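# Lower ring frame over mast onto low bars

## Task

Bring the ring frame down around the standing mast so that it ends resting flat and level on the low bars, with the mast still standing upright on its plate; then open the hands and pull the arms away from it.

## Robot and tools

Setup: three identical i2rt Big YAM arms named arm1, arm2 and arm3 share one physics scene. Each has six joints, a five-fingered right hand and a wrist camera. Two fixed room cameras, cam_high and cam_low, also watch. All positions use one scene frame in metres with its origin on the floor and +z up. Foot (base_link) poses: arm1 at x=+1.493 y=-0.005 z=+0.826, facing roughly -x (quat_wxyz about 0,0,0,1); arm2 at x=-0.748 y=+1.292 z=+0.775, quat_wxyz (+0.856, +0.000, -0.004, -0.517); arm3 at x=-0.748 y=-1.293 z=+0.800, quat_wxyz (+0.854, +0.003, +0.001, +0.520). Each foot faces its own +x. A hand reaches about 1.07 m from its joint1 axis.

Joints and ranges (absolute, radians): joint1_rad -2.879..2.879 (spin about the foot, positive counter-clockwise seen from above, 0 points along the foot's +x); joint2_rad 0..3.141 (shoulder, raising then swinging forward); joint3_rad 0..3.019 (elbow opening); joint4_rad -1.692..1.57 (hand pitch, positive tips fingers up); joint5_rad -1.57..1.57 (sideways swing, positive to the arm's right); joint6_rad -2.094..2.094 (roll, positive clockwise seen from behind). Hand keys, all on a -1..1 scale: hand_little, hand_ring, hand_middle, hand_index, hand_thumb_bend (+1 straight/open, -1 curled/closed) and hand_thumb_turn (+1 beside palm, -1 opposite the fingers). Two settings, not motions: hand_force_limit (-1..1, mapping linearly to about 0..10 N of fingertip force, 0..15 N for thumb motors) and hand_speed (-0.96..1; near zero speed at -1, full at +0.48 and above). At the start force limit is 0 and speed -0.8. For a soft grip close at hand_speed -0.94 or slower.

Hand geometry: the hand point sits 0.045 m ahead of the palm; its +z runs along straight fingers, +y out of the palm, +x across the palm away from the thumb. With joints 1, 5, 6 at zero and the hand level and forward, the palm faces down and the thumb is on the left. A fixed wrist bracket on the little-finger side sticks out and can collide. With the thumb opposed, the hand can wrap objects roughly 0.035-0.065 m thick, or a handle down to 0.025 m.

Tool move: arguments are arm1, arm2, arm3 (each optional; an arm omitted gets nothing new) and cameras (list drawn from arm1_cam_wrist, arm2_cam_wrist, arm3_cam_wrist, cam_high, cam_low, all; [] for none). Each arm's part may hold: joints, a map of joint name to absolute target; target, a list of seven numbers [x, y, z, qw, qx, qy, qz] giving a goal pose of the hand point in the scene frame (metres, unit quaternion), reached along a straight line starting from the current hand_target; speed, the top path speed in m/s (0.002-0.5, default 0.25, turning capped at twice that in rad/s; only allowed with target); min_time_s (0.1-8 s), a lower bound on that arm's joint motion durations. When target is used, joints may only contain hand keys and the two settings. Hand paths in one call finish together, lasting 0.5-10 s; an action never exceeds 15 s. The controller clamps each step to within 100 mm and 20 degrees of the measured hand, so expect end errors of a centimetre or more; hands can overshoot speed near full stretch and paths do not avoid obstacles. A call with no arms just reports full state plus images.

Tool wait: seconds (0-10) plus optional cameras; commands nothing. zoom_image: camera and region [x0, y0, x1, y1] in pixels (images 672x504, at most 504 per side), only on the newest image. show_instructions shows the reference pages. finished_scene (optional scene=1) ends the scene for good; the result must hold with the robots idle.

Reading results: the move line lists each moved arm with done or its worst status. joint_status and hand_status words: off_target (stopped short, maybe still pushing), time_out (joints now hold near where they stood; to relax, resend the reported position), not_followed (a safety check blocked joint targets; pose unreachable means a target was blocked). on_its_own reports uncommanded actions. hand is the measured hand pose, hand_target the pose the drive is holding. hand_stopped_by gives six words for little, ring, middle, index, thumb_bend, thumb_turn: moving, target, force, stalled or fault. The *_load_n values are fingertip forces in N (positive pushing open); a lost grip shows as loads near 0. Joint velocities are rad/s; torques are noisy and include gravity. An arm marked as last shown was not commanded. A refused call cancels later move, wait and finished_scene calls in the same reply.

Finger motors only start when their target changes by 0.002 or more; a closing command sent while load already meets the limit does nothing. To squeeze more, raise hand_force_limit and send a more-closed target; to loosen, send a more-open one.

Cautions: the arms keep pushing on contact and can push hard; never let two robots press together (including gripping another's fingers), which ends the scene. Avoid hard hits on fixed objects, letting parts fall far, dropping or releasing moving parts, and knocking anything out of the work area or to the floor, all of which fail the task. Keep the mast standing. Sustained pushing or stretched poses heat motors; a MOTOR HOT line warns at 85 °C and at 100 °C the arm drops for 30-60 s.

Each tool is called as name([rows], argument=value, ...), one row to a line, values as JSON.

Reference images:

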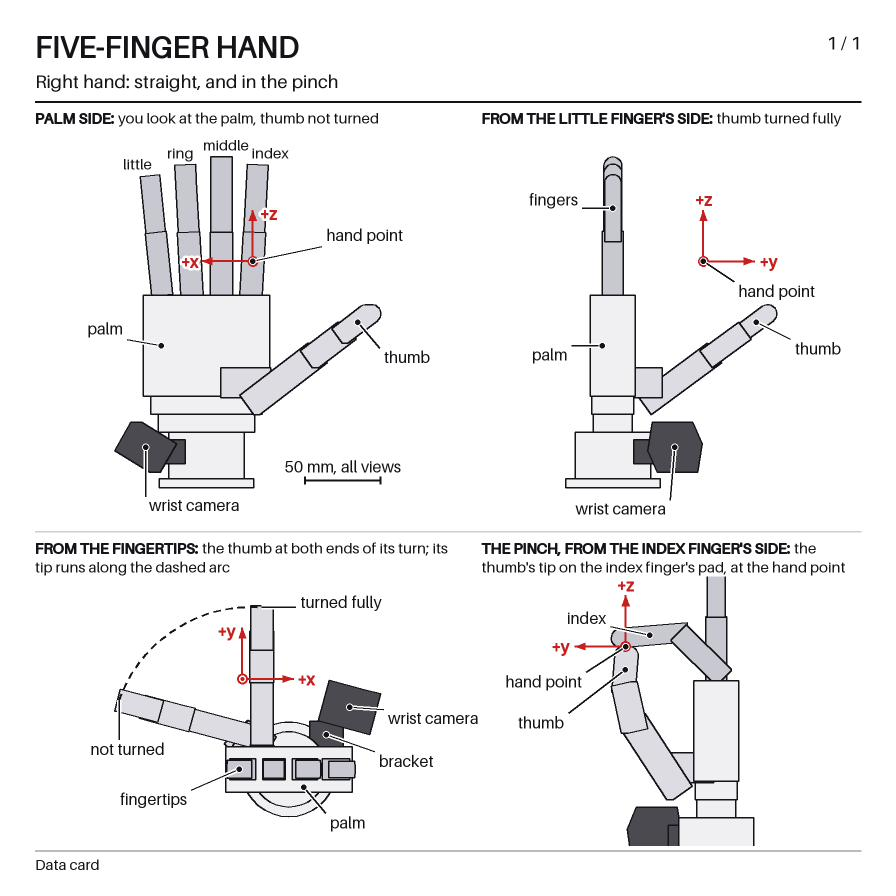

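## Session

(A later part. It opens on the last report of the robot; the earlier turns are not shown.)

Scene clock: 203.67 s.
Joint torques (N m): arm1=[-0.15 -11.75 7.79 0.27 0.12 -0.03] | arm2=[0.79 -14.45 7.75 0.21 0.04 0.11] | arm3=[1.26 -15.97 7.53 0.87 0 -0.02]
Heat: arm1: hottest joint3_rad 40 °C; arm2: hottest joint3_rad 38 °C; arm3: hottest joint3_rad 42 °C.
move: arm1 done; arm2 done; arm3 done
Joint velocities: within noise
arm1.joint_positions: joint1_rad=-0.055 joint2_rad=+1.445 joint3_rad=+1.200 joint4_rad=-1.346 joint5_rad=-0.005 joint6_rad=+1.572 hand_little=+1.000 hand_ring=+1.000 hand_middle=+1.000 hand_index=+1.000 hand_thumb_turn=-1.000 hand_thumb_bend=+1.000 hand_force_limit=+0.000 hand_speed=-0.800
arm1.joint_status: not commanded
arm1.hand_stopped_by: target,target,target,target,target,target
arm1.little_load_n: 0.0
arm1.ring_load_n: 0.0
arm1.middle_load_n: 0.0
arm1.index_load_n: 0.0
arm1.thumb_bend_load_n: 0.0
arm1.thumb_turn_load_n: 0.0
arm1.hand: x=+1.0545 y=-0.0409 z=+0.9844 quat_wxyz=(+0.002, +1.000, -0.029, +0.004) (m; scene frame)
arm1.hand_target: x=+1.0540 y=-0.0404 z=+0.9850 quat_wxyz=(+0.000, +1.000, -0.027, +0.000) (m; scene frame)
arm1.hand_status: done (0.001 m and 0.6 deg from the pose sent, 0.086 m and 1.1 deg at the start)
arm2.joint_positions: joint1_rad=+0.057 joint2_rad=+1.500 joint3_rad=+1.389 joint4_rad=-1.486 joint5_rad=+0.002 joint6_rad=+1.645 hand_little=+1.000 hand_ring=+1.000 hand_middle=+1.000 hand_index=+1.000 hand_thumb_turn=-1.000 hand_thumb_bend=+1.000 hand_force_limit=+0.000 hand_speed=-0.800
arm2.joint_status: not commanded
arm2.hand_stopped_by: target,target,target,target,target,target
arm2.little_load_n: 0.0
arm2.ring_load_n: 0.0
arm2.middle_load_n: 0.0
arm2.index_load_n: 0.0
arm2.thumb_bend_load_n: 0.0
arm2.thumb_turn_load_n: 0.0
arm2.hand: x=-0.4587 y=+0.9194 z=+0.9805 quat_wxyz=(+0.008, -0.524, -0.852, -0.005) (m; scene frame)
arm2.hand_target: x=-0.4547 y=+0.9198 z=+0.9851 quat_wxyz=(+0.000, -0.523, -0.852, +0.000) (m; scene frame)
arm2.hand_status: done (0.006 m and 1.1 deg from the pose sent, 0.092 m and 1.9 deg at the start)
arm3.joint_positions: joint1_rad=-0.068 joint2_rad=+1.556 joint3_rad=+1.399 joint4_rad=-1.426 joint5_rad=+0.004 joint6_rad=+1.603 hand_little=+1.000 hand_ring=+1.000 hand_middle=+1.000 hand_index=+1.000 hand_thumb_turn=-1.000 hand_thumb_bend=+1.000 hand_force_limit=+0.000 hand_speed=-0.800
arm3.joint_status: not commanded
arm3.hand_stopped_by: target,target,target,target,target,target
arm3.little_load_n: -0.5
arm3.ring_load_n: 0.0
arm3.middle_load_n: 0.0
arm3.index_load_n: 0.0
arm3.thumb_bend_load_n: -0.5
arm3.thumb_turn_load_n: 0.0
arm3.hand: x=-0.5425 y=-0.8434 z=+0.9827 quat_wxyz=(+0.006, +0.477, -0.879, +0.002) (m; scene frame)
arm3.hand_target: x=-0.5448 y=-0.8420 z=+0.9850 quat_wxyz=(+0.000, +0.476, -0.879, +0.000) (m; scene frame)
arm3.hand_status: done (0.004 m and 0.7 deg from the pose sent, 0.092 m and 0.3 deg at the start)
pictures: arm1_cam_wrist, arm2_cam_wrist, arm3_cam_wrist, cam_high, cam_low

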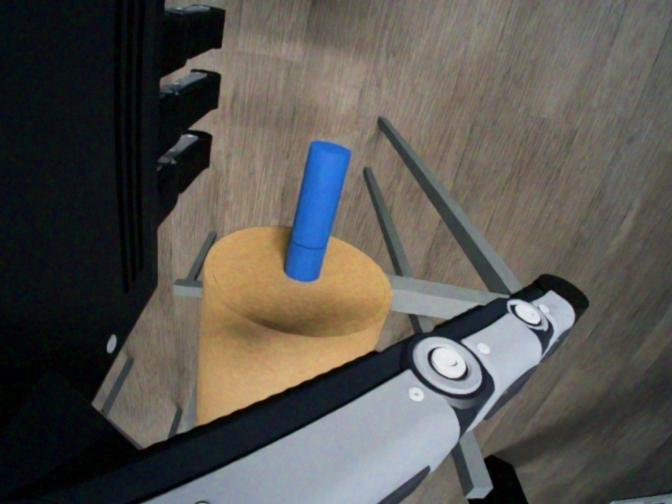

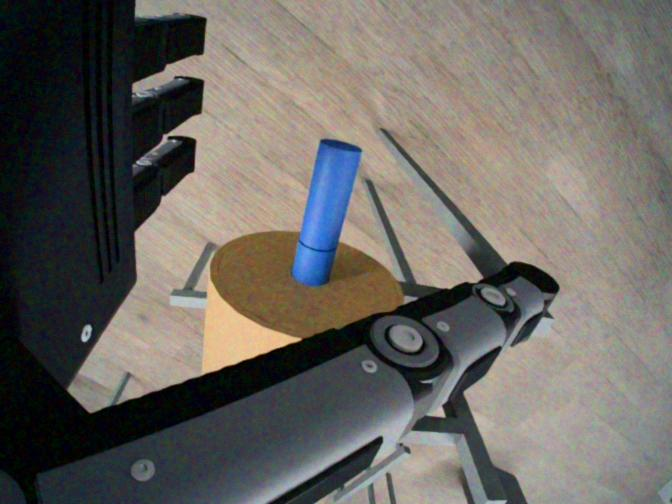

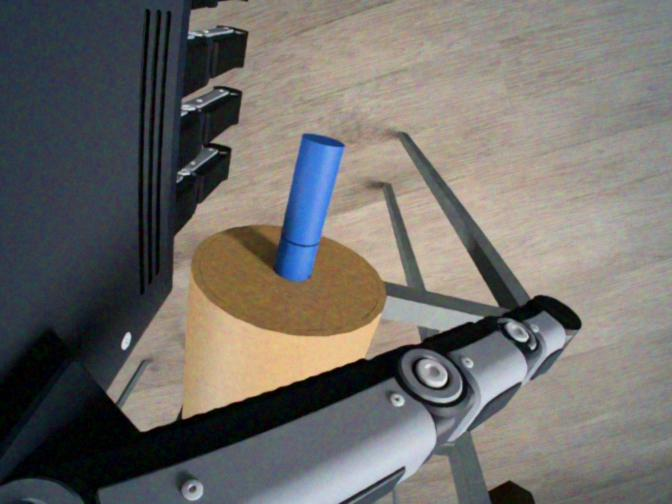

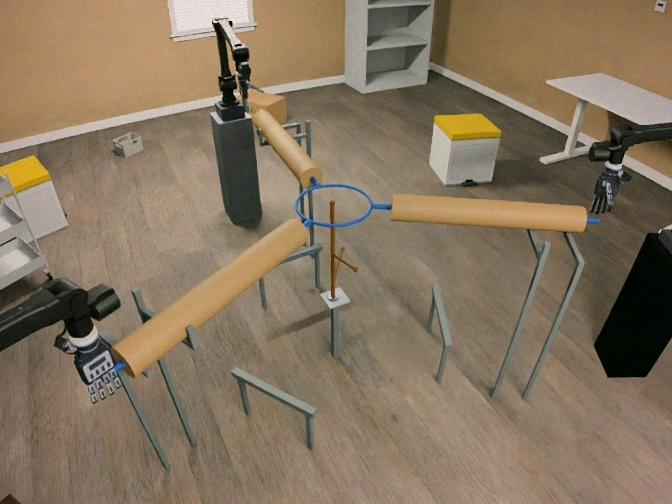

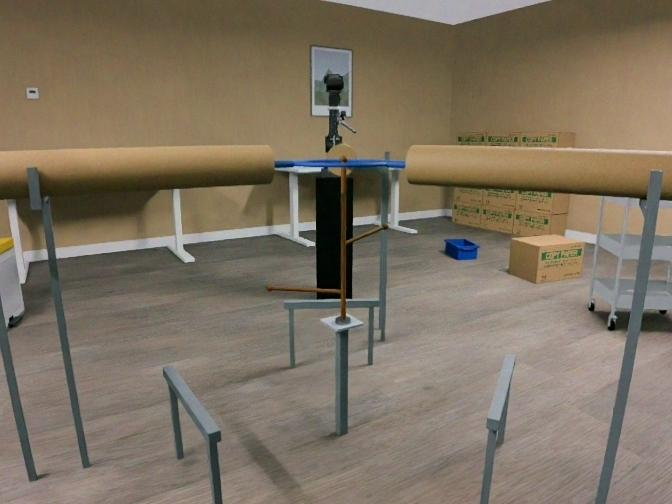

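move(arm1={"target": [1.0285, -0.0399, 0.94, 0, 0.99985, -0.0175, 0], "speed": 0.1}, arm2={"target": [-0.4412, 0.8958, 0.94, 0, 0.515, 0.857, 0], "speed": 0.1}, arm3={"target": [-0.5267, -0.8191, 0.94, 0, 0.4848, -0.8746, 0], "speed": 0.1}, cameras=["all"])

Scene clock: 256.37 s.
Joint torques (N m): arm1=[-0.15 -11.34 7.92 0.32 0.13 -0.09] | arm2=[0.44 -13.57 8.05 0.21 0.05 -0.09] | arm3=[0.56 -15.5 7.94 0.87 0.01 -0.21]
Heat: arm1: hottest joint3_rad 38 °C; arm2: hottest joint3_rad 37 °C; arm3: hottest joint3_rad 40 °C.
move: arm1 done; arm2 done; arm3 done
Joint velocities: within noise
arm1.joint_positions: joint1_rad=-0.055 joint2_rad=+1.524 joint3_rad=+1.184 joint4_rad=-1.232 joint5_rad=-0.005 joint6_rad=+1.558 hand_little=+1.000 hand_ring=+1.000 hand_middle=+1.000 hand_index=+1.000 hand_thumb_turn=-1.000 hand_thumb_bend=+1.000 hand_force_limit=+0.000 hand_speed=-0.800
arm1.joint_status: not commanded
arm1.hand_stopped_by: target,target,target,target,target,target
arm1.little_load_n: 0.0
arm1.ring_load_n: 0.0
arm1.middle_load_n: 0.0
arm1.index_load_n: 0.0
arm1.thumb_bend_load_n: -0.5
arm1.thumb_turn_load_n: 0.0
arm1.hand: x=+1.0303 y=-0.0398 z=+0.9479 quat_wxyz=(+0.001, +1.000, -0.023, -0.005) (m; scene frame)
arm1.hand_target: x=+1.0287 y=-0.0398 z=+0.9401 quat_wxyz=(+0.000, +1.000, -0.018, +0.000) (m; scene frame)
arm1.hand_status: done (0.008 m and 0.8 deg from the pose sent, 0.052 m and 1.5 deg at the start)
arm2.joint_positions: joint1_rad=+0.057 joint2_rad=+1.570 joint3_rad=+1.368 joint4_rad=-1.380 joint5_rad=+0.002 joint6_rad=+1.639 hand_little=+1.000 hand_ring=+1.000 hand_middle=+1.000 hand_index=+1.000 hand_thumb_turn=-1.000 hand_thumb_bend=+1.000 hand_force_limit=+0.000 hand_speed=-0.800
arm2.joint_status: not commanded
arm2.hand_stopped_by: target,target,target,target,target,target
arm2.little_load_n: 0.0
arm2.ring_load_n: 0.0
arm2.middle_load_n: -0.5
arm2.index_load_n: 0.0
arm2.thumb_bend_load_n: 0.0
arm2.thumb_turn_load_n: 0.0
arm2.hand: x=-0.4451 y=+0.8975 z=+0.9431 quat_wxyz=(+0.001, -0.522, -0.853, -0.002) (m; scene frame)
arm2.hand_target: x=-0.4413 y=+0.8958 z=+0.9400 quat_wxyz=(+0.000, -0.515, -0.857, +0.000) (m; scene frame)
arm2.hand_status: done (0.005 m and 0.9 deg from the pose sent, 0.050 m and 1.7 deg at the start)
arm3.joint_positions: joint1_rad=-0.068 joint2_rad=+1.640 joint3_rad=+1.395 joint4_rad=-1.327 joint5_rad=+0.004 joint6_rad=+1.595 hand_little=+1.000 hand_ring=+1.000 hand_middle=+1.000 hand_index=+1.000 hand_thumb_turn=-1.000 hand_thumb_bend=+1.000 hand_force_limit=+0.000 hand_speed=-0.800
arm3.joint_status: not commanded
arm3.hand_stopped_by: target,target,target,target,target,target
arm3.little_load_n: 0.0
arm3.ring_load_n: 0.0
arm3.middle_load_n: 0.0
arm3.index_load_n: 0.0
arm3.thumb_bend_load_n: 0.0
arm3.thumb_turn_load_n: 0.0
arm3.hand: x=-0.5287 y=-0.8197 z=+0.9437 quat_wxyz=(+0.001, +0.481, -0.877, -0.001) (m; scene frame)
arm3.hand_target: x=-0.5268 y=-0.8191 z=+0.9401 quat_wxyz=(+0.000, +0.485, -0.875, +0.000) (m; scene frame)
arm3.hand_status: done (0.004 m and 0.6 deg from the pose sent, 0.052 m and 1.2 deg at the start)
pictures: arm1_cam_wrist, arm2_cam_wrist, arm3_cam_wrist, cam_high, cam_low

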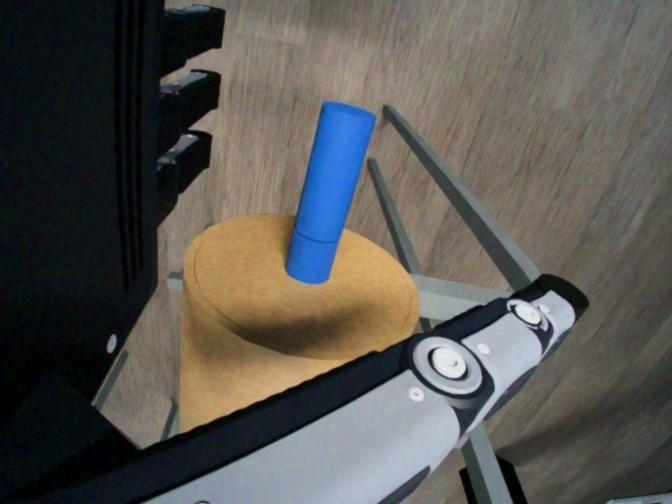

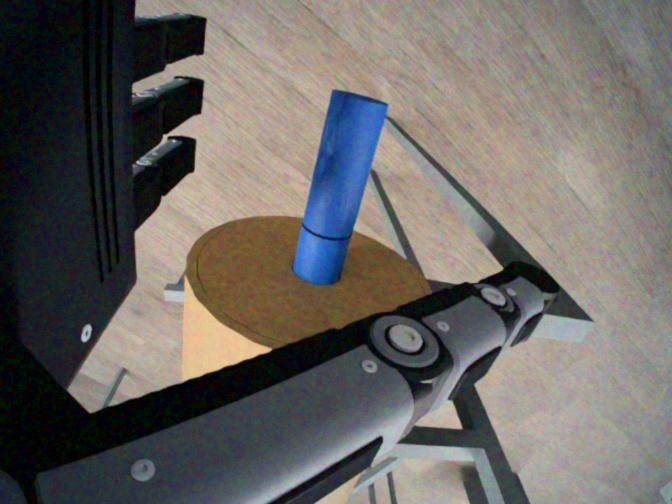

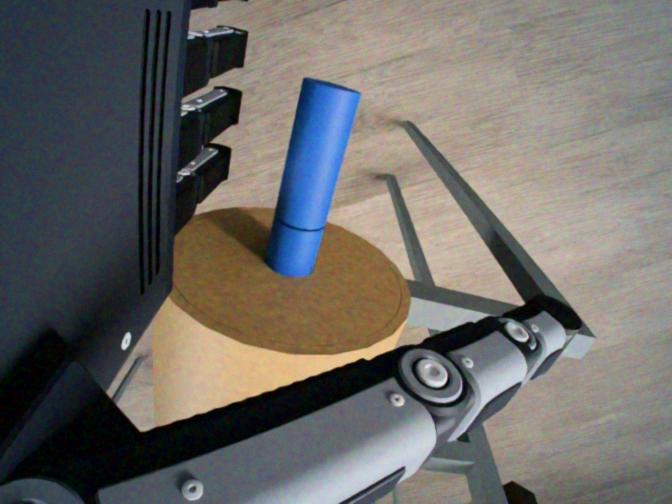

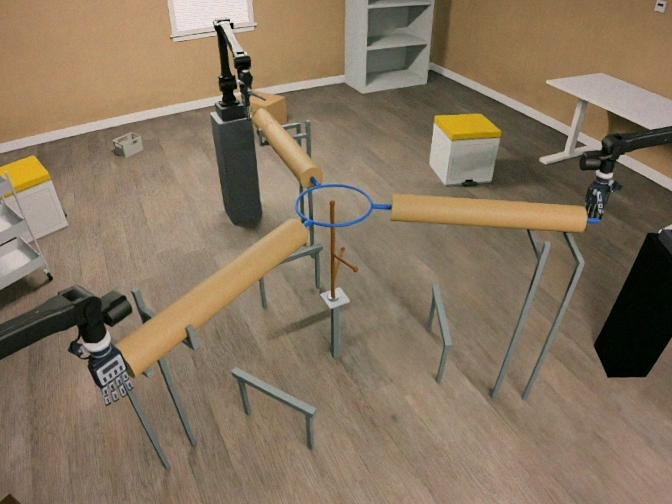

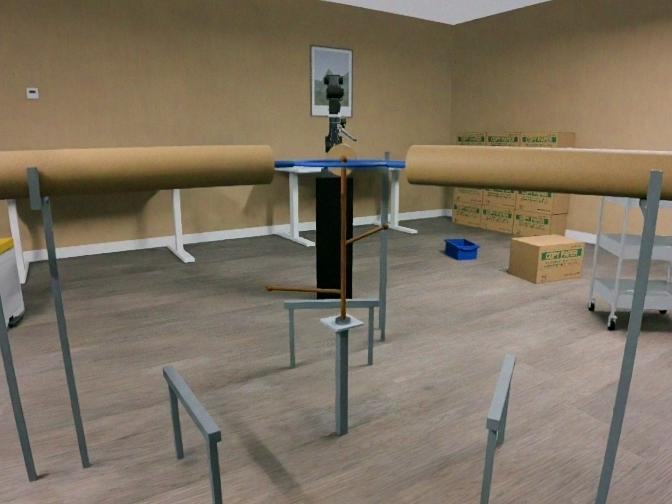

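move(arm1={"target": [1.026, -0.0410, 0.915, 0, 0.99985, -0.0175, 0], "speed": 0.06, "joints": {"hand_speed": -0.9}}, arm2={"target": [-0.4375, 0.8985, 0.915, 0, 0.515, 0.857, 0], "speed": 0.06, "joints": {"hand_speed": -0.9}}, arm3={"target": [-0.5230, -0.8220, 0.915, 0, 0.4848, -0.8746, 0], "speed": 0.06, "joints": {"hand_speed": -0.9}}, cameras=["arm1_cam_wrist", "arm2_cam_wrist", "arm3_cam_wrist"])

Scene clock: 279.07 s.
Joint torques (N m): arm1=[0.15 -10.75 7.51 0.31 0.12 -0.05] | arm2=[0.67 -13.1 7.61 0.29 0.04 0.03] | arm3=[0.09 -15.27 7.38 0.92 0.01 -0.21]
Heat: arm1: hottest joint3_rad 38 °C; arm2: hottest joint3_rad 36 °C; arm3: hottest joint3_rad 39 °C.
move: arm1 off_target; arm2 done; arm3 done
Joint velocities: within noise
arm1.joint_positions: joint1_rad=-0.055 joint2_rad=+1.550 joint3_rad=+1.151 joint4_rad=-1.167 joint5_rad=-0.005 joint6_rad=+1.558 hand_little=+1.000 hand_ring=+1.000 hand_middle=+1.000 hand_index=+1.000 hand_thumb_turn=-1.000 hand_thumb_bend=+1.000 hand_force_limit=+0.000 hand_speed=-0.900
arm1.joint_status: all done
arm1.hand_stopped_by: target,target,target,target,target,target
arm1.little_load_n: 0.0
arm1.ring_load_n: -0.5
arm1.middle_load_n: 0.0
arm1.index_load_n: 0.0
arm1.thumb_bend_load_n: 0.0
arm1.thumb_turn_load_n: 0.0
arm1.hand: x=+1.0263 y=-0.0396 z=+0.9256 quat_wxyz=(+0.001, +1.000, -0.023, -0.008) (m; scene frame)
arm1.hand_target: x=+1.0262 y=-0.0409 z=+0.9152 quat_wxyz=(+0.000, +1.000, -0.018, +0.000) (m; scene frame)
arm1.hand_status: off_target (0.011 m and 1.1 deg from the pose sent, 0.033 m and 0.8 deg at the start)
arm2.joint_positions: joint1_rad=+0.062 joint2_rad=+1.578 joint3_rad=+1.321 joint4_rad=-1.315 joint5_rad=+0.002 joint6_rad=+1.639 hand_little=+1.000 hand_ring=+1.000 hand_middle=+1.000 hand_index=+1.000 hand_thumb_turn=-1.000 hand_thumb_bend=+1.000 hand_force_limit=+0.000 hand_speed=-0.900
arm2.joint_status: all done
arm2.hand_stopped_by: target,target,target,target,target,target
arm2.little_load_n: 0.0
arm2.ring_load_n: -0.5
arm2.middle_load_n: 0.0
arm2.index_load_n: 0.0
arm2.thumb_bend_load_n: 0.0
arm2.thumb_turn_load_n: 0.0
arm2.hand: x=-0.4425 y=+0.8985 z=+0.9223 quat_wxyz=(-0.003, -0.519, -0.855, +0.000) (m; scene frame)
arm2.hand_target: x=-0.4376 y=+0.8987 z=+0.9150 quat_wxyz=(+0.000, -0.515, -0.857, +0.000) (m; scene frame)
arm2.hand_status: done (0.009 m and 0.7 deg from the pose sent, 0.029 m and 0.9 deg at the start)
arm3.joint_positions: joint1_rad=-0.071 joint2_rad=+1.650 joint3_rad=+1.352 joint4_rad=-1.264 joint5_rad=+0.004 joint6_rad=+1.585 hand_little=+1.000 hand_ring=+1.000 hand_middle=+1.000 hand_index=+1.000 hand_thumb_turn=-1.000 hand_thumb_bend=+1.000 hand_force_limit=+0.000 hand_speed=-0.900
arm3.joint_status: all done
arm3.hand_stopped_by: target,target,target,target,target,target
arm3.little_load_n: 0.0
arm3.ring_load_n: 0.0
arm3.middle_load_n: 0.0
arm3.index_load_n: 0.0
arm3.thumb_bend_load_n: 0.0
arm3.thumb_turn_load_n: 0.5
arm3.hand: x=-0.5273 y=-0.8197 z=+0.9234 quat_wxyz=(-0.004, +0.483, -0.875, -0.003) (m; scene frame)
arm3.hand_target: x=-0.5232 y=-0.8221 z=+0.9150 quat_wxyz=(+0.000, +0.485, -0.875, +0.000) (m; scene frame)
arm3.hand_status: done (0.010 m and 0.6 deg from the pose sent, 0.029 m and 0.6 deg at the start)
pictures: arm1_cam_wrist, arm2_cam_wrist, arm3_cam_wrist

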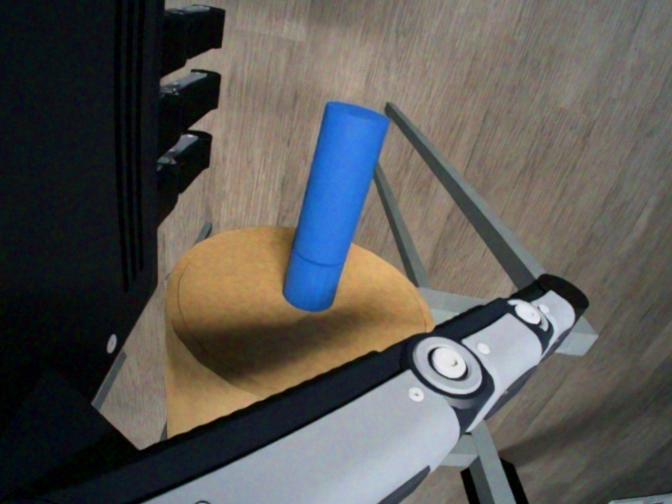

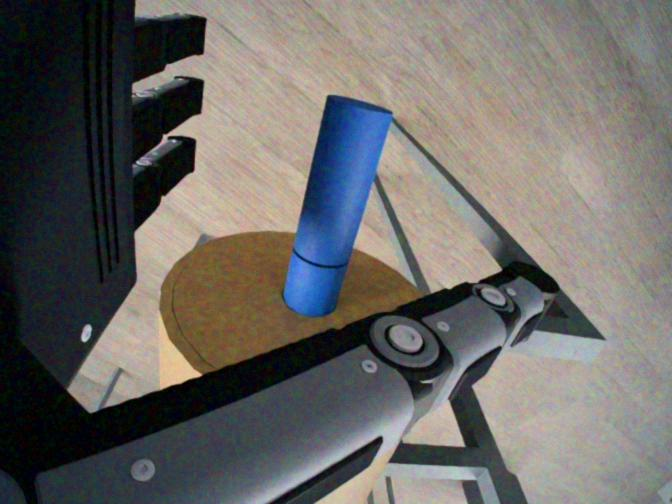

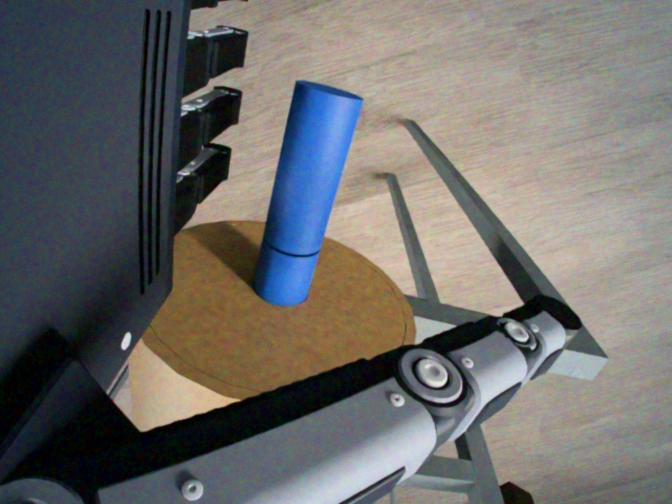

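move(arm1={"joints": {"hand_index": -0.4, "hand_middle": -0.4, "hand_ring": -0.4, "hand_thumb_bend": -0.1}}, arm2={"joints": {"hand_index": -0.4, "hand_middle": -0.4, "hand_ring": -0.4, "hand_thumb_bend": -0.1}}, arm3={"joints": {"hand_index": -0.4, "hand_middle": -0.4, "hand_ring": -0.4, "hand_thumb_bend": -0.1}}, cameras=["arm1_cam_wrist", "arm2_cam_wrist", "arm3_cam_wrist"])

Scene clock: 294.80 s.
Joint torques (N m): arm1=[0.09 -12.16 7.83 -0.01 -0.22 -0.05] | arm2=[0.73 -14.8 8.24 0.02 -0.24 0.03] | arm3=[0.44 -17.73 8.01 0.5 -0.41 -0.19]
Heat: arm1: hottest joint3_rad 38 °C; arm2: hottest joint3_rad 36 °C; arm3: hottest joint3_rad 39 °C.
move: arm1 off_target; arm2 off_target; arm3 off_target
Joint velocities: within noise
arm1.joint_positions: joint1_rad=-0.055 joint2_rad=+1.563 joint3_rad=+1.147 joint4_rad=-1.160 joint5_rad=+0.003 joint6_rad=+1.558 hand_little=+1.000 hand_ring=-0.400 hand_middle=+0.154 hand_index=+0.136 hand_thumb_turn=-1.000 hand_thumb_bend=-0.100 hand_force_limit=+0.000 hand_speed=-0.900
arm1.joint_status: hand_middle off_target (ended at +0.154, target -0.400); hand_index off_target (ended at +0.136, target -0.400); the others done
arm1.hand_stopped_by: target,target,force,force,target,target
arm1.little_load_n: 0.0
arm1.ring_load_n: 0.0
arm1.middle_load_n: 0.0
arm1.index_load_n: 5.5
arm1.thumb_bend_load_n: 0.0
arm1.thumb_turn_load_n: 0.0
arm1.hand: x=+1.0270 y=-0.0381 z=+0.9180 quat_wxyz=(-0.003, +1.000, -0.023, -0.003) (m; scene frame)
arm1.hand_target: x=+1.0262 y=-0.0409 z=+0.9153 quat_wxyz=(+0.000, +1.000, -0.018, +0.000) (m; scene frame)
arm1.hand_status: not commanded
arm2.joint_positions: joint1_rad=+0.062 joint2_rad=+1.595 joint3_rad=+1.312 joint4_rad=-1.310 joint5_rad=+0.010 joint6_rad=+1.639 hand_little=+1.000 hand_ring=-0.032 hand_middle=-0.005 hand_index=-0.051 hand_thumb_turn=-1.000 hand_thumb_bend=+0.299 hand_force_limit=+0.000 hand_speed=-0.900
arm2.joint_status: hand_ring off_target (ended at -0.032, target -0.400); hand_middle off_target (ended at -0.005, target -0.400); hand_index off_target (ended at -0.051, target -0.400); hand_thumb_bend off_target (ended at +0.299, target -0.100)
arm2.hand_stopped_by: target,force,force,force,force,target
arm2.little_load_n: 0.0
arm2.ring_load_n: 2.5
arm2.middle_load_n: 0.0
arm2.index_load_n: 6.5
arm2.thumb_bend_load_n: 7.5
arm2.thumb_turn_load_n: 0.0
arm2.hand: x=-0.4447 y=+0.8993 z=+0.9107 quat_wxyz=(+0.008, -0.519, -0.855, -0.001) (m; scene frame)
arm2.hand_target: x=-0.4376 y=+0.8986 z=+0.9150 quat_wxyz=(+0.000, -0.515, -0.857, +0.000) (m; scene frame)
arm2.hand_status: not commanded
arm3.joint_positions: joint1_rad=-0.076 joint2_rad=+1.675 joint3_rad=+1.343 joint4_rad=-1.256 joint5_rad=+0.013 joint6_rad=+1.585 hand_little=+1.000 hand_ring=+0.014 hand_middle=-0.310 hand_index=-0.386 hand_thumb_turn=-1.000 hand_thumb_bend=+0.313 hand_force_limit=+0.000 hand_speed=-0.900
arm3.joint_status: hand_ring off_target (ended at +0.014, target -0.400); hand_middle off_target (ended at -0.310, target -0.400); hand_thumb_bend off_target (ended at +0.313, target -0.100); the others done
arm3.hand_stopped_by: target,force,force,force,force,target
arm3.little_load_n: 0.0
arm3.ring_load_n: 0.0
arm3.middle_load_n: 7.0
arm3.index_load_n: 5.5
arm3.thumb_bend_load_n: 8.5
arm3.thumb_turn_load_n: 0.5
arm3.hand: x=-0.5244 y=-0.8234 z=+0.9070 quat_wxyz=(+0.006, +0.481, -0.876, +0.007) (m; scene frame)
arm3.hand_target: x=-0.5231 y=-0.8222 z=+0.9151 quat_wxyz=(+0.000, +0.485, -0.875, +0.000) (m; scene frame)
arm3.hand_status: not commanded
pictures: arm1_cam_wrist, arm2_cam_wrist, arm3_cam_wrist

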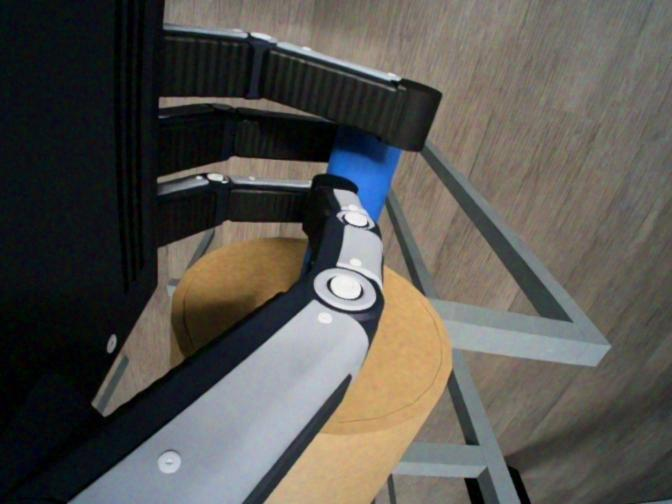

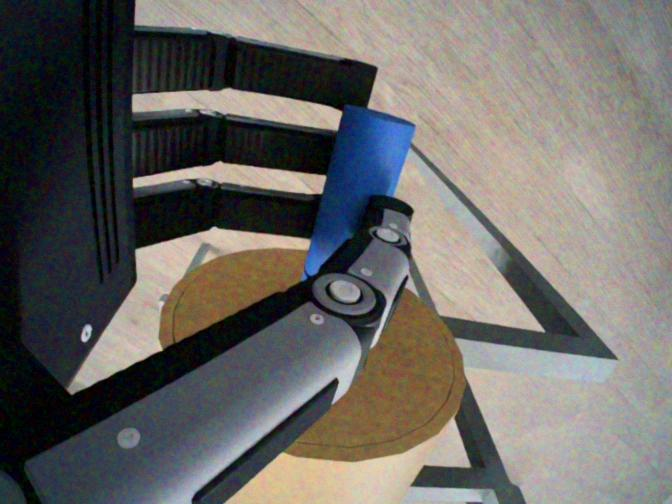

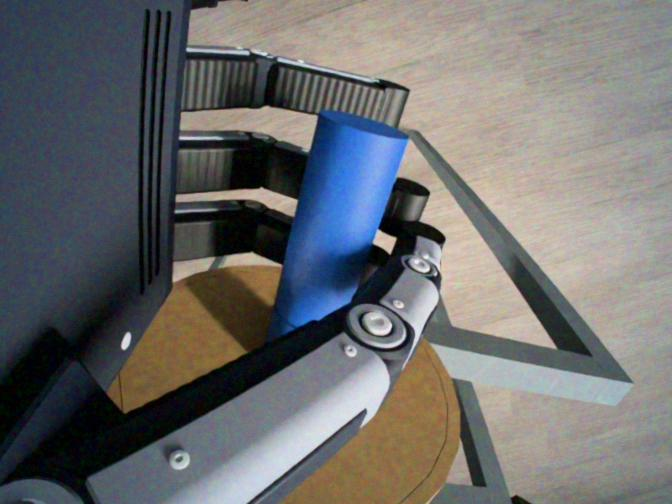

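zoom_image(camera="arm1_cam_wrist", region=[150, 20, 470, 340])

zoom_image(camera="arm2_cam_wrist", region=[150, 20, 470, 340])

zoom_image(camera="arm3_cam_wrist", region=[150, 20, 470, 340])

Scaled by 1.575 from the camera's 672x504 image, which has a finer 960x720 frame.

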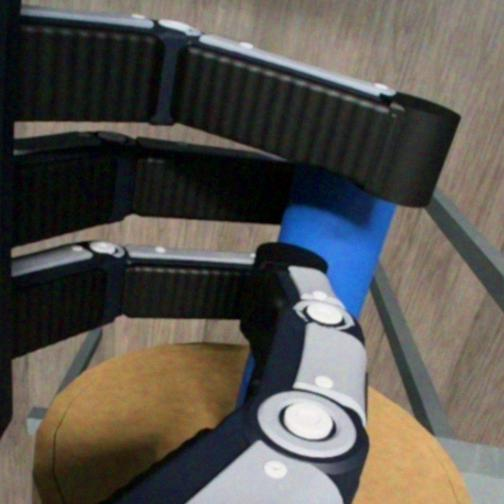

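Scaled by 1.575 from the camera's 672x504 image, which has a finer 960x720 frame.

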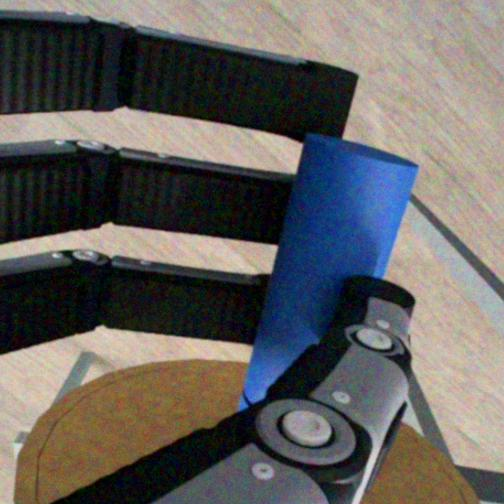

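Scaled by 1.575 from the camera's 672x504 image, which has a finer 960x720 frame.

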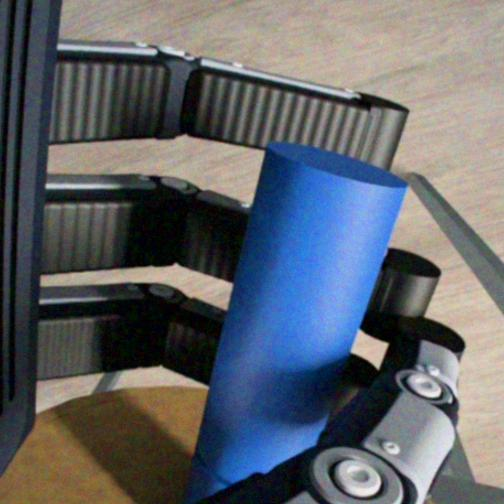

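move(arm1={"joints": {"hand_speed": -0.5, "hand_index": 1.0, "hand_middle": 1.0, "hand_ring": 1.0, "hand_thumb_bend": 1.0}})

move(arm1={"target": [1.026, -0.0510, 0.890, 0, 0.99985, -0.0175, 0], "speed": 0.06, "joints": {"hand_speed": -0.9}}, cameras=["arm1_cam_wrist"])

Scene clock: 310.67 s.
Joint torques (N m): arm1=[0.03 -12.16 7.83 -0.01 -0.11 -0.05] | arm2=[0.79 -14.68 8.24 0.02 -0.24 0.03] | arm3=[0.44 -17.73 8.01 0.51 -0.41 -0.19]
Heat: arm1: hottest joint3_rad 39 °C; arm2: hottest joint3_rad 36 °C; arm3: hottest joint3_rad 39 °C.
move: arm1 done
Joint velocities: within noise
arm1.joint_positions: joint1_rad=-0.055 joint2_rad=+1.563 joint3_rad=+1.147 joint4_rad=-1.160 joint5_rad=+0.001 joint6_rad=+1.558 hand_little=+1.000 hand_ring=+1.000 hand_middle=+1.000 hand_index=+1.000 hand_thumb_turn=-1.000 hand_thumb_bend=+1.000 hand_force_limit=+0.000 hand_speed=-0.500
arm1.joint_status: all done
arm1.hand_stopped_by: target,target,target,target,target,target
arm1.little_load_n: 0.0
arm1.ring_load_n: 0.0
arm1.middle_load_n: 0.0
arm1.index_load_n: 0.0
arm1.thumb_bend_load_n: 0.0
arm1.thumb_turn_load_n: 0.0
arm1.hand: x=+1.0270 y=-0.0386 z=+0.9181 quat_wxyz=(-0.001, +1.000, -0.023, -0.003) (m; scene frame)
arm1.hand_target: x=+1.0262 y=-0.0409 z=+0.9152 quat_wxyz=(+0.000, +1.000, -0.018, +0.000) (m; scene frame)
arm1.hand_status: not commanded
arm2, arm3: as last shown
arm3.index_load_n: 5.0
arm3.thumb_bend_load_n: 8.0
pictures: none

Scene clock: 311.73 s.
Joint torques (N m): arm1=[0.44 -11.16 7.24 0.35 -0.11 0.1] | arm2=[0.85 -14.8 8.27 0.02 -0.23 0.02] | arm3=[0.38 -17.79 8.01 0.51 -0.41 -0.19]
Heat: arm1: hottest joint3_rad 39 °C; arm2: hottest joint3_rad 36 °C; arm3: hottest joint3_rad 39 °C.
move: arm1 off_target
Joint velocities: within noise
arm1.joint_positions: joint1_rad=-0.036 joint2_rad=+1.577 joint3_rad=+1.113 joint4_rad=-1.100 joint5_rad=+0.001 joint6_rad=+1.566 hand_little=+1.000 hand_ring=+1.000 hand_middle=+1.000 hand_index=+1.000 hand_thumb_turn=-1.000 hand_thumb_bend=+1.000 hand_force_limit=+0.000 hand_speed=-0.900
arm1.joint_status: all done
arm1.hand_stopped_by: target,target,target,target,target,target
arm1.little_load_n: 0.0
arm1.ring_load_n: 0.0
arm1.middle_load_n: 0.0
arm1.index_load_n: 0.0
arm1.thumb_bend_load_n: 0.0
arm1.thumb_turn_load_n: 0.0
arm1.hand: x=+1.0261 y=-0.0470 z=+0.9012 quat_wxyz=(-0.002, +1.000, -0.017, -0.009) (m; scene frame)
arm1.hand_target: x=+1.0262 y=-0.0509 z=+0.8903 quat_wxyz=(+0.000, +1.000, -0.018, +0.000) (m; scene frame)
arm1.hand_status: off_target (0.012 m and 1.1 deg from the pose sent, 0.031 m and 0.7 deg at the start)
arm2, arm3: as last shown
arm2.ring_load_n: 3.0
arm2.middle_load_n: 0.5
arm3.index_load_n: 5.5
arm3.thumb_bend_load_n: 8.5
pictures: arm1_cam_wrist

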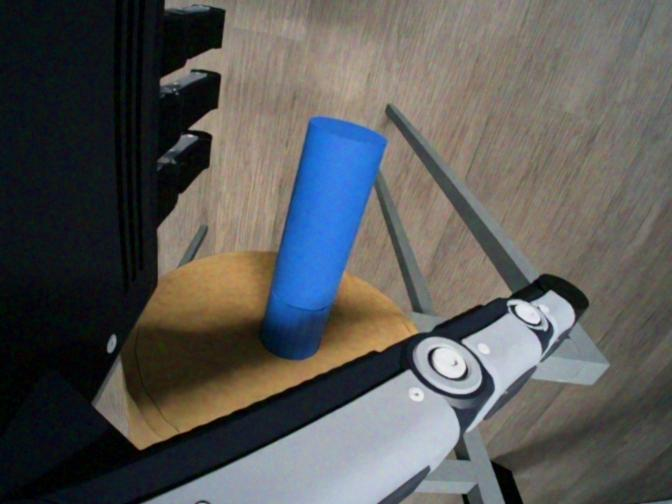

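move(arm1={"joints": {"hand_index": -0.4, "hand_middle": -0.4, "hand_ring": -0.2, "hand_thumb_bend": -0.1}}, cameras=["arm1_cam_wrist"])

zoom_image(camera="arm1_cam_wrist", region=[150, 20, 470, 340])

Scene clock: 323.77 s.
Joint torques (N m): arm1=[0.38 -12.63 7.66 -0.05 -0.07 0.03] | arm2=[0.67 -14.74 8.27 0.02 -0.24 0.03] | arm3=[0.44 -17.73 8.01 0.5 -0.41 -0.19]
Heat: arm1: hottest joint3_rad 39 °C; arm2: hottest joint3_rad 35 °C; arm3: hottest joint3_rad 40 °C.
move: arm1 off_target
Joint velocities: within noise
arm1.joint_positions: joint1_rad=-0.035 joint2_rad=+1.595 joint3_rad=+1.106 joint4_rad=-1.092 joint5_rad=-0.001 joint6_rad=+1.573 hand_little=+1.000 hand_ring=-0.200 hand_middle=-0.238 hand_index=-0.265 hand_thumb_turn=-1.000 hand_thumb_bend=+0.156 hand_force_limit=+0.000 hand_speed=-0.900
arm1.joint_status: hand_middle off_target (ended at -0.238, target -0.400); hand_index off_target (ended at -0.265, target -0.400); hand_thumb_bend off_target (ended at +0.156, target -0.100); the others done
arm1.hand_stopped_by: target,target,force,force,force,target
arm1.little_load_n: 0.0
arm1.ring_load_n: 0.0
arm1.middle_load_n: 0.0
arm1.index_load_n: 6.5
arm1.thumb_bend_load_n: 7.5
arm1.thumb_turn_load_n: 1.5
arm1.hand: x=+1.0277 y=-0.0478 z=+0.8911 quat_wxyz=(-0.001, +1.000, -0.020, -0.001) (m; scene frame)
arm1.hand_target: x=+1.0263 y=-0.0510 z=+0.8901 quat_wxyz=(+0.000, +1.000, -0.017, +0.000) (m; scene frame)
arm1.hand_status: not commanded
arm2, arm3: as last shown
arm2.ring_load_n: 2.5
arm2.middle_load_n: 0.0
arm3.index_load_n: 5.0
pictures: arm1_cam_wrist

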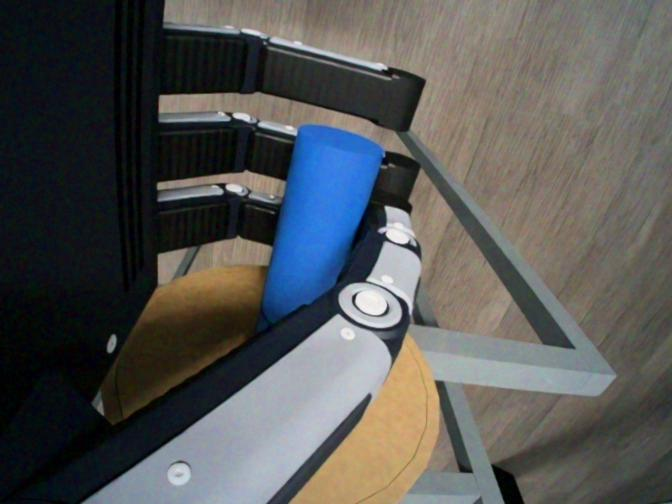

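Scaled by 1.575 from the camera's 672x504 image, which has a finer 960x720 frame.

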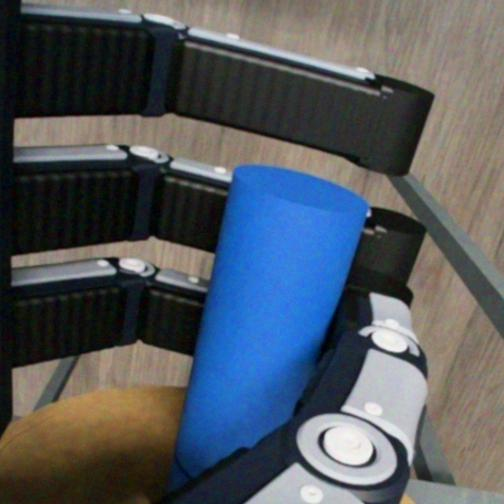

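move(arm2={"joints": {"hand_speed": -0.5, "hand_index": 1.0, "hand_middle": 1.0, "hand_ring": 1.0, "hand_thumb_bend": 1.0}})

move(arm2={"target": [-0.431, 0.903, 0.890, 0, 0.515, 0.857, 0], "speed": 0.06, "joints": {"hand_speed": -0.9}}, cameras=["arm2_cam_wrist"])

Scene clock: 329.67 s.
Joint torques (N m): arm1=[0.32 -12.63 7.66 -0.05 -0.07 0.03] | arm2=[0.79 -14.8 8.25 0.03 -0.1 0.03] | arm3=[0.44 -17.79 8.01 0.5 -0.41 -0.19]
Heat: arm1: hottest joint3_rad 39 °C; arm2: hottest joint3_rad 35 °C; arm3: hottest joint3_rad 40 °C.
move: arm2 done
Joint velocities: within noise
arm1, arm3: as last shown
arm1.middle_load_n: 0.5
arm1.index_load_n: 6.0
arm2.joint_positions: joint1_rad=+0.062 joint2_rad=+1.595 joint3_rad=+1.312 joint4_rad=-1.310 joint5_rad=+0.006 joint6_rad=+1.639 hand_little=+1.000 hand_ring=+1.000 hand_middle=+1.000 hand_index=+1.000 hand_thumb_turn=-1.000 hand_thumb_bend=+1.000 hand_force_limit=+0.000 hand_speed=-0.500
arm2.joint_status: all done
arm2.hand_stopped_by: target,target,target,target,target,target
arm2.little_load_n: 0.0
arm2.ring_load_n: 0.0
arm2.middle_load_n: 0.0
arm2.index_load_n: 0.0
arm2.thumb_bend_load_n: -0.5
arm2.thumb_turn_load_n: 0.0
arm2.hand: x=-0.4441 y=+0.8997 z=+0.9109 quat_wxyz=(+0.007, -0.519, -0.855, -0.002) (m; scene frame)
arm2.hand_target: x=-0.4376 y=+0.8987 z=+0.9150 quat_wxyz=(+0.000, -0.515, -0.857, +0.000) (m; scene frame)
arm2.hand_status: not commanded
pictures: none

Scene clock: 330.73 s.
Joint torques (N m): arm1=[0.32 -12.57 7.66 -0.03 -0.07 0.03] | arm2=[0.73 -13.1 7.43 0.27 -0.11 0.15] | arm3=[0.44 -17.79 8.02 0.51 -0.41 -0.19]
Heat: arm1: hottest joint3_rad 39 °C; arm2: hottest joint3_rad 35 °C; arm3: hottest joint3_rad 40 °C.
move: arm2 done
Joint velocities: within noise
arm1, arm3: as last shown
arm1.middle_load_n: 0.0
arm2.joint_positions: joint1_rad=+0.079 joint2_rad=+1.595 joint3_rad=+1.276 joint4_rad=-1.251 joint5_rad=+0.006 joint6_rad=+1.644 hand_little=+1.000 hand_ring=+1.000 hand_middle=+1.000 hand_index=+1.000 hand_thumb_turn=-1.000 hand_thumb_bend=+1.000 hand_force_limit=+0.000 hand_speed=-0.900
arm2.joint_status: all done
arm2.hand_stopped_by: target,target,target,target,target,target
arm2.little_load_n: 0.0
arm2.ring_load_n: 0.0
arm2.middle_load_n: 0.0
arm2.index_load_n: 0.0
arm2.thumb_bend_load_n: -0.5
arm2.thumb_turn_load_n: 0.5
arm2.hand: x=-0.4363 y=+0.9027 z=+0.8981 quat_wxyz=(-0.003, -0.514, -0.858, +0.003) (m; scene frame)
arm2.hand_target: x=-0.4310 y=+0.9032 z=+0.8901 quat_wxyz=(+0.000, -0.515, -0.857, +0.000) (m; scene frame)
arm2.hand_status: done (0.010 m and 0.5 deg from the pose sent, 0.025 m and 1.0 deg at the start)
pictures: arm2_cam_wrist

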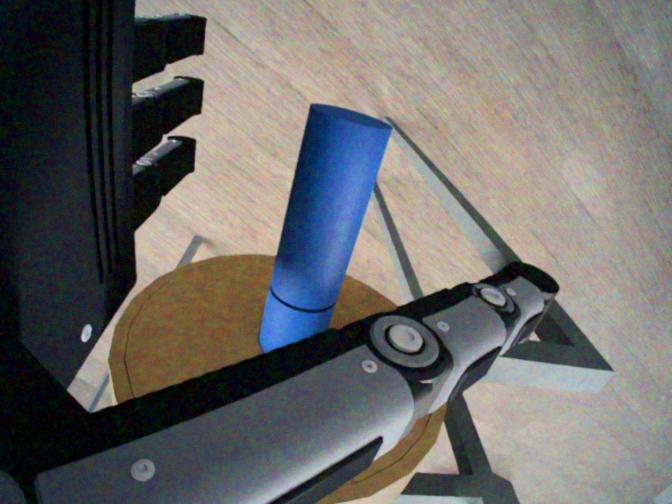

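move(arm2={"joints": {"hand_index": -0.4, "hand_middle": -0.4, "hand_ring": -0.2, "hand_thumb_bend": -0.1}}, cameras=["all"])

zoom_image(camera="arm2_cam_wrist", region=[150, 20, 470, 340])

Scene clock: 339.10 s.
Joint torques (N m): arm1=[0.32 -12.57 7.66 -0.05 -0.07 0.03] | arm2=[0.38 -13.86 7.6 0.09 0.11 0.1] | arm3=[0.44 -17.79 8.02 0.5 -0.41 -0.19]
Heat: arm1: hottest joint3_rad 39 °C; arm2: hottest joint3_rad 36 °C; arm3: hottest joint3_rad 40 °C.
move: arm2 off_target
Joint velocities: within noise
arm1, arm3: as last shown
arm2.joint_positions: joint1_rad=+0.085 joint2_rad=+1.603 joint3_rad=+1.273 joint4_rad=-1.247 joint5_rad=+0.000 joint6_rad=+1.650 hand_little=+1.000 hand_ring=-0.200 hand_middle=-0.256 hand_index=-0.284 hand_thumb_turn=-1.000 hand_thumb_bend=+0.222 hand_force_limit=+0.000 hand_speed=-0.900
arm2.joint_status: hand_middle off_target (ended at -0.256, target -0.400); hand_index off_target (ended at -0.284, target -0.400); hand_thumb_bend off_target (ended at +0.222, target -0.100); the others done
arm2.hand_stopped_by: target,target,force,force,force,target
arm2.little_load_n: 0.0
arm2.ring_load_n: 0.0
arm2.middle_load_n: 2.5
arm2.index_load_n: 2.5
arm2.thumb_bend_load_n: 7.5
arm2.thumb_turn_load_n: 1.0
arm2.hand: x=-0.4329 y=+0.9049 z=+0.8940 quat_wxyz=(-0.002, -0.514, -0.858, -0.002) (m; scene frame)
arm2.hand_target: x=-0.4311 y=+0.9031 z=+0.8901 quat_wxyz=(+0.000, -0.515, -0.857, +0.000) (m; scene frame)
arm2.hand_status: not commanded
arm3.little_load_n: 0.5
arm3.middle_load_n: 7.5
arm3.thumb_bend_load_n: 8.0
arm3.thumb_turn_load_n: 0.0
pictures: arm1_cam_wrist, arm2_cam_wrist, arm3_cam_wrist, cam_high, cam_low

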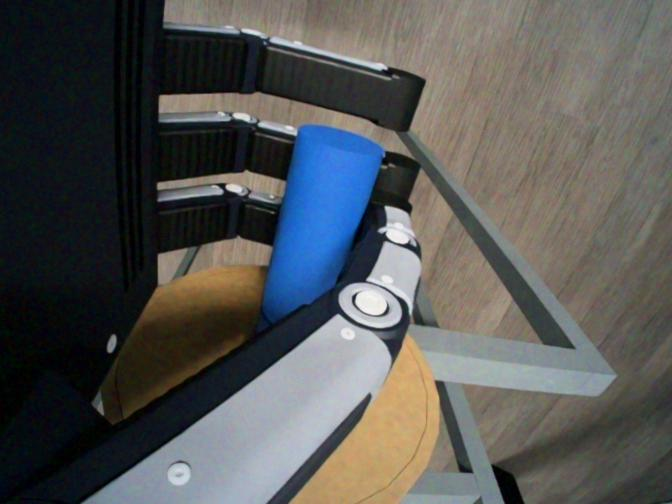

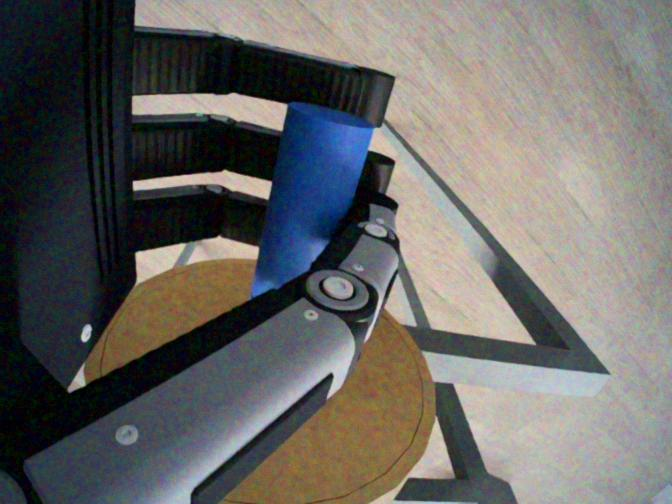

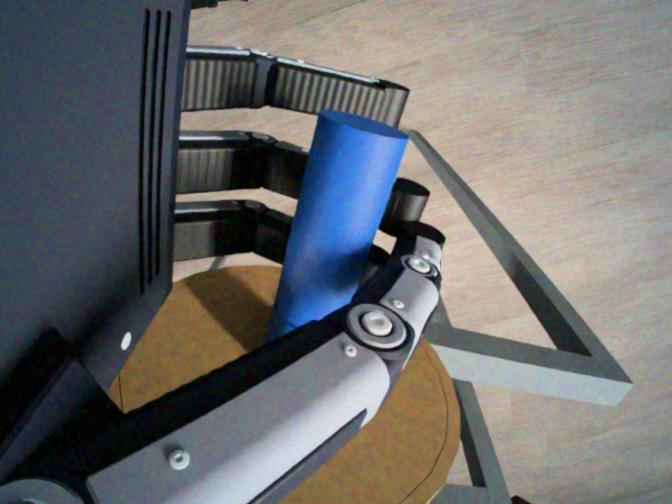

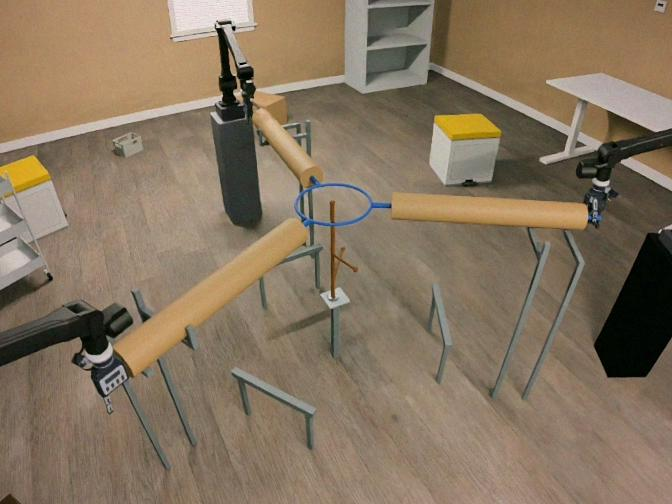

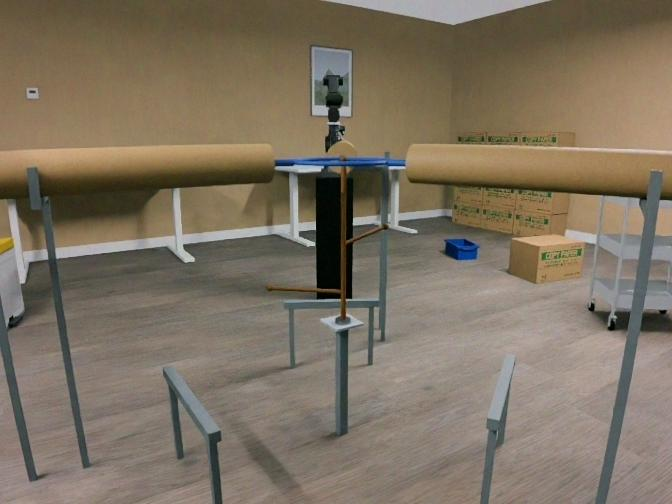

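Scaled by 1.575 from the camera's 672x504 image, which has a finer 960x720 frame.

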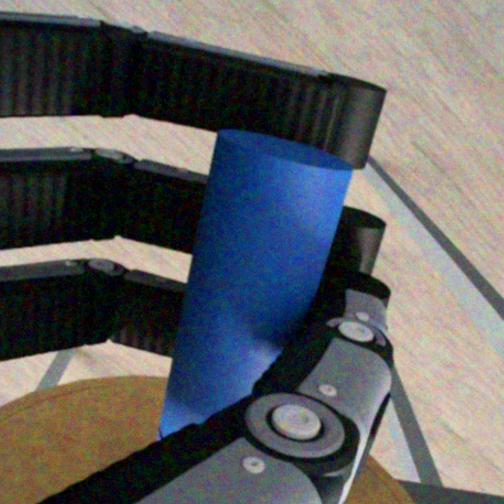

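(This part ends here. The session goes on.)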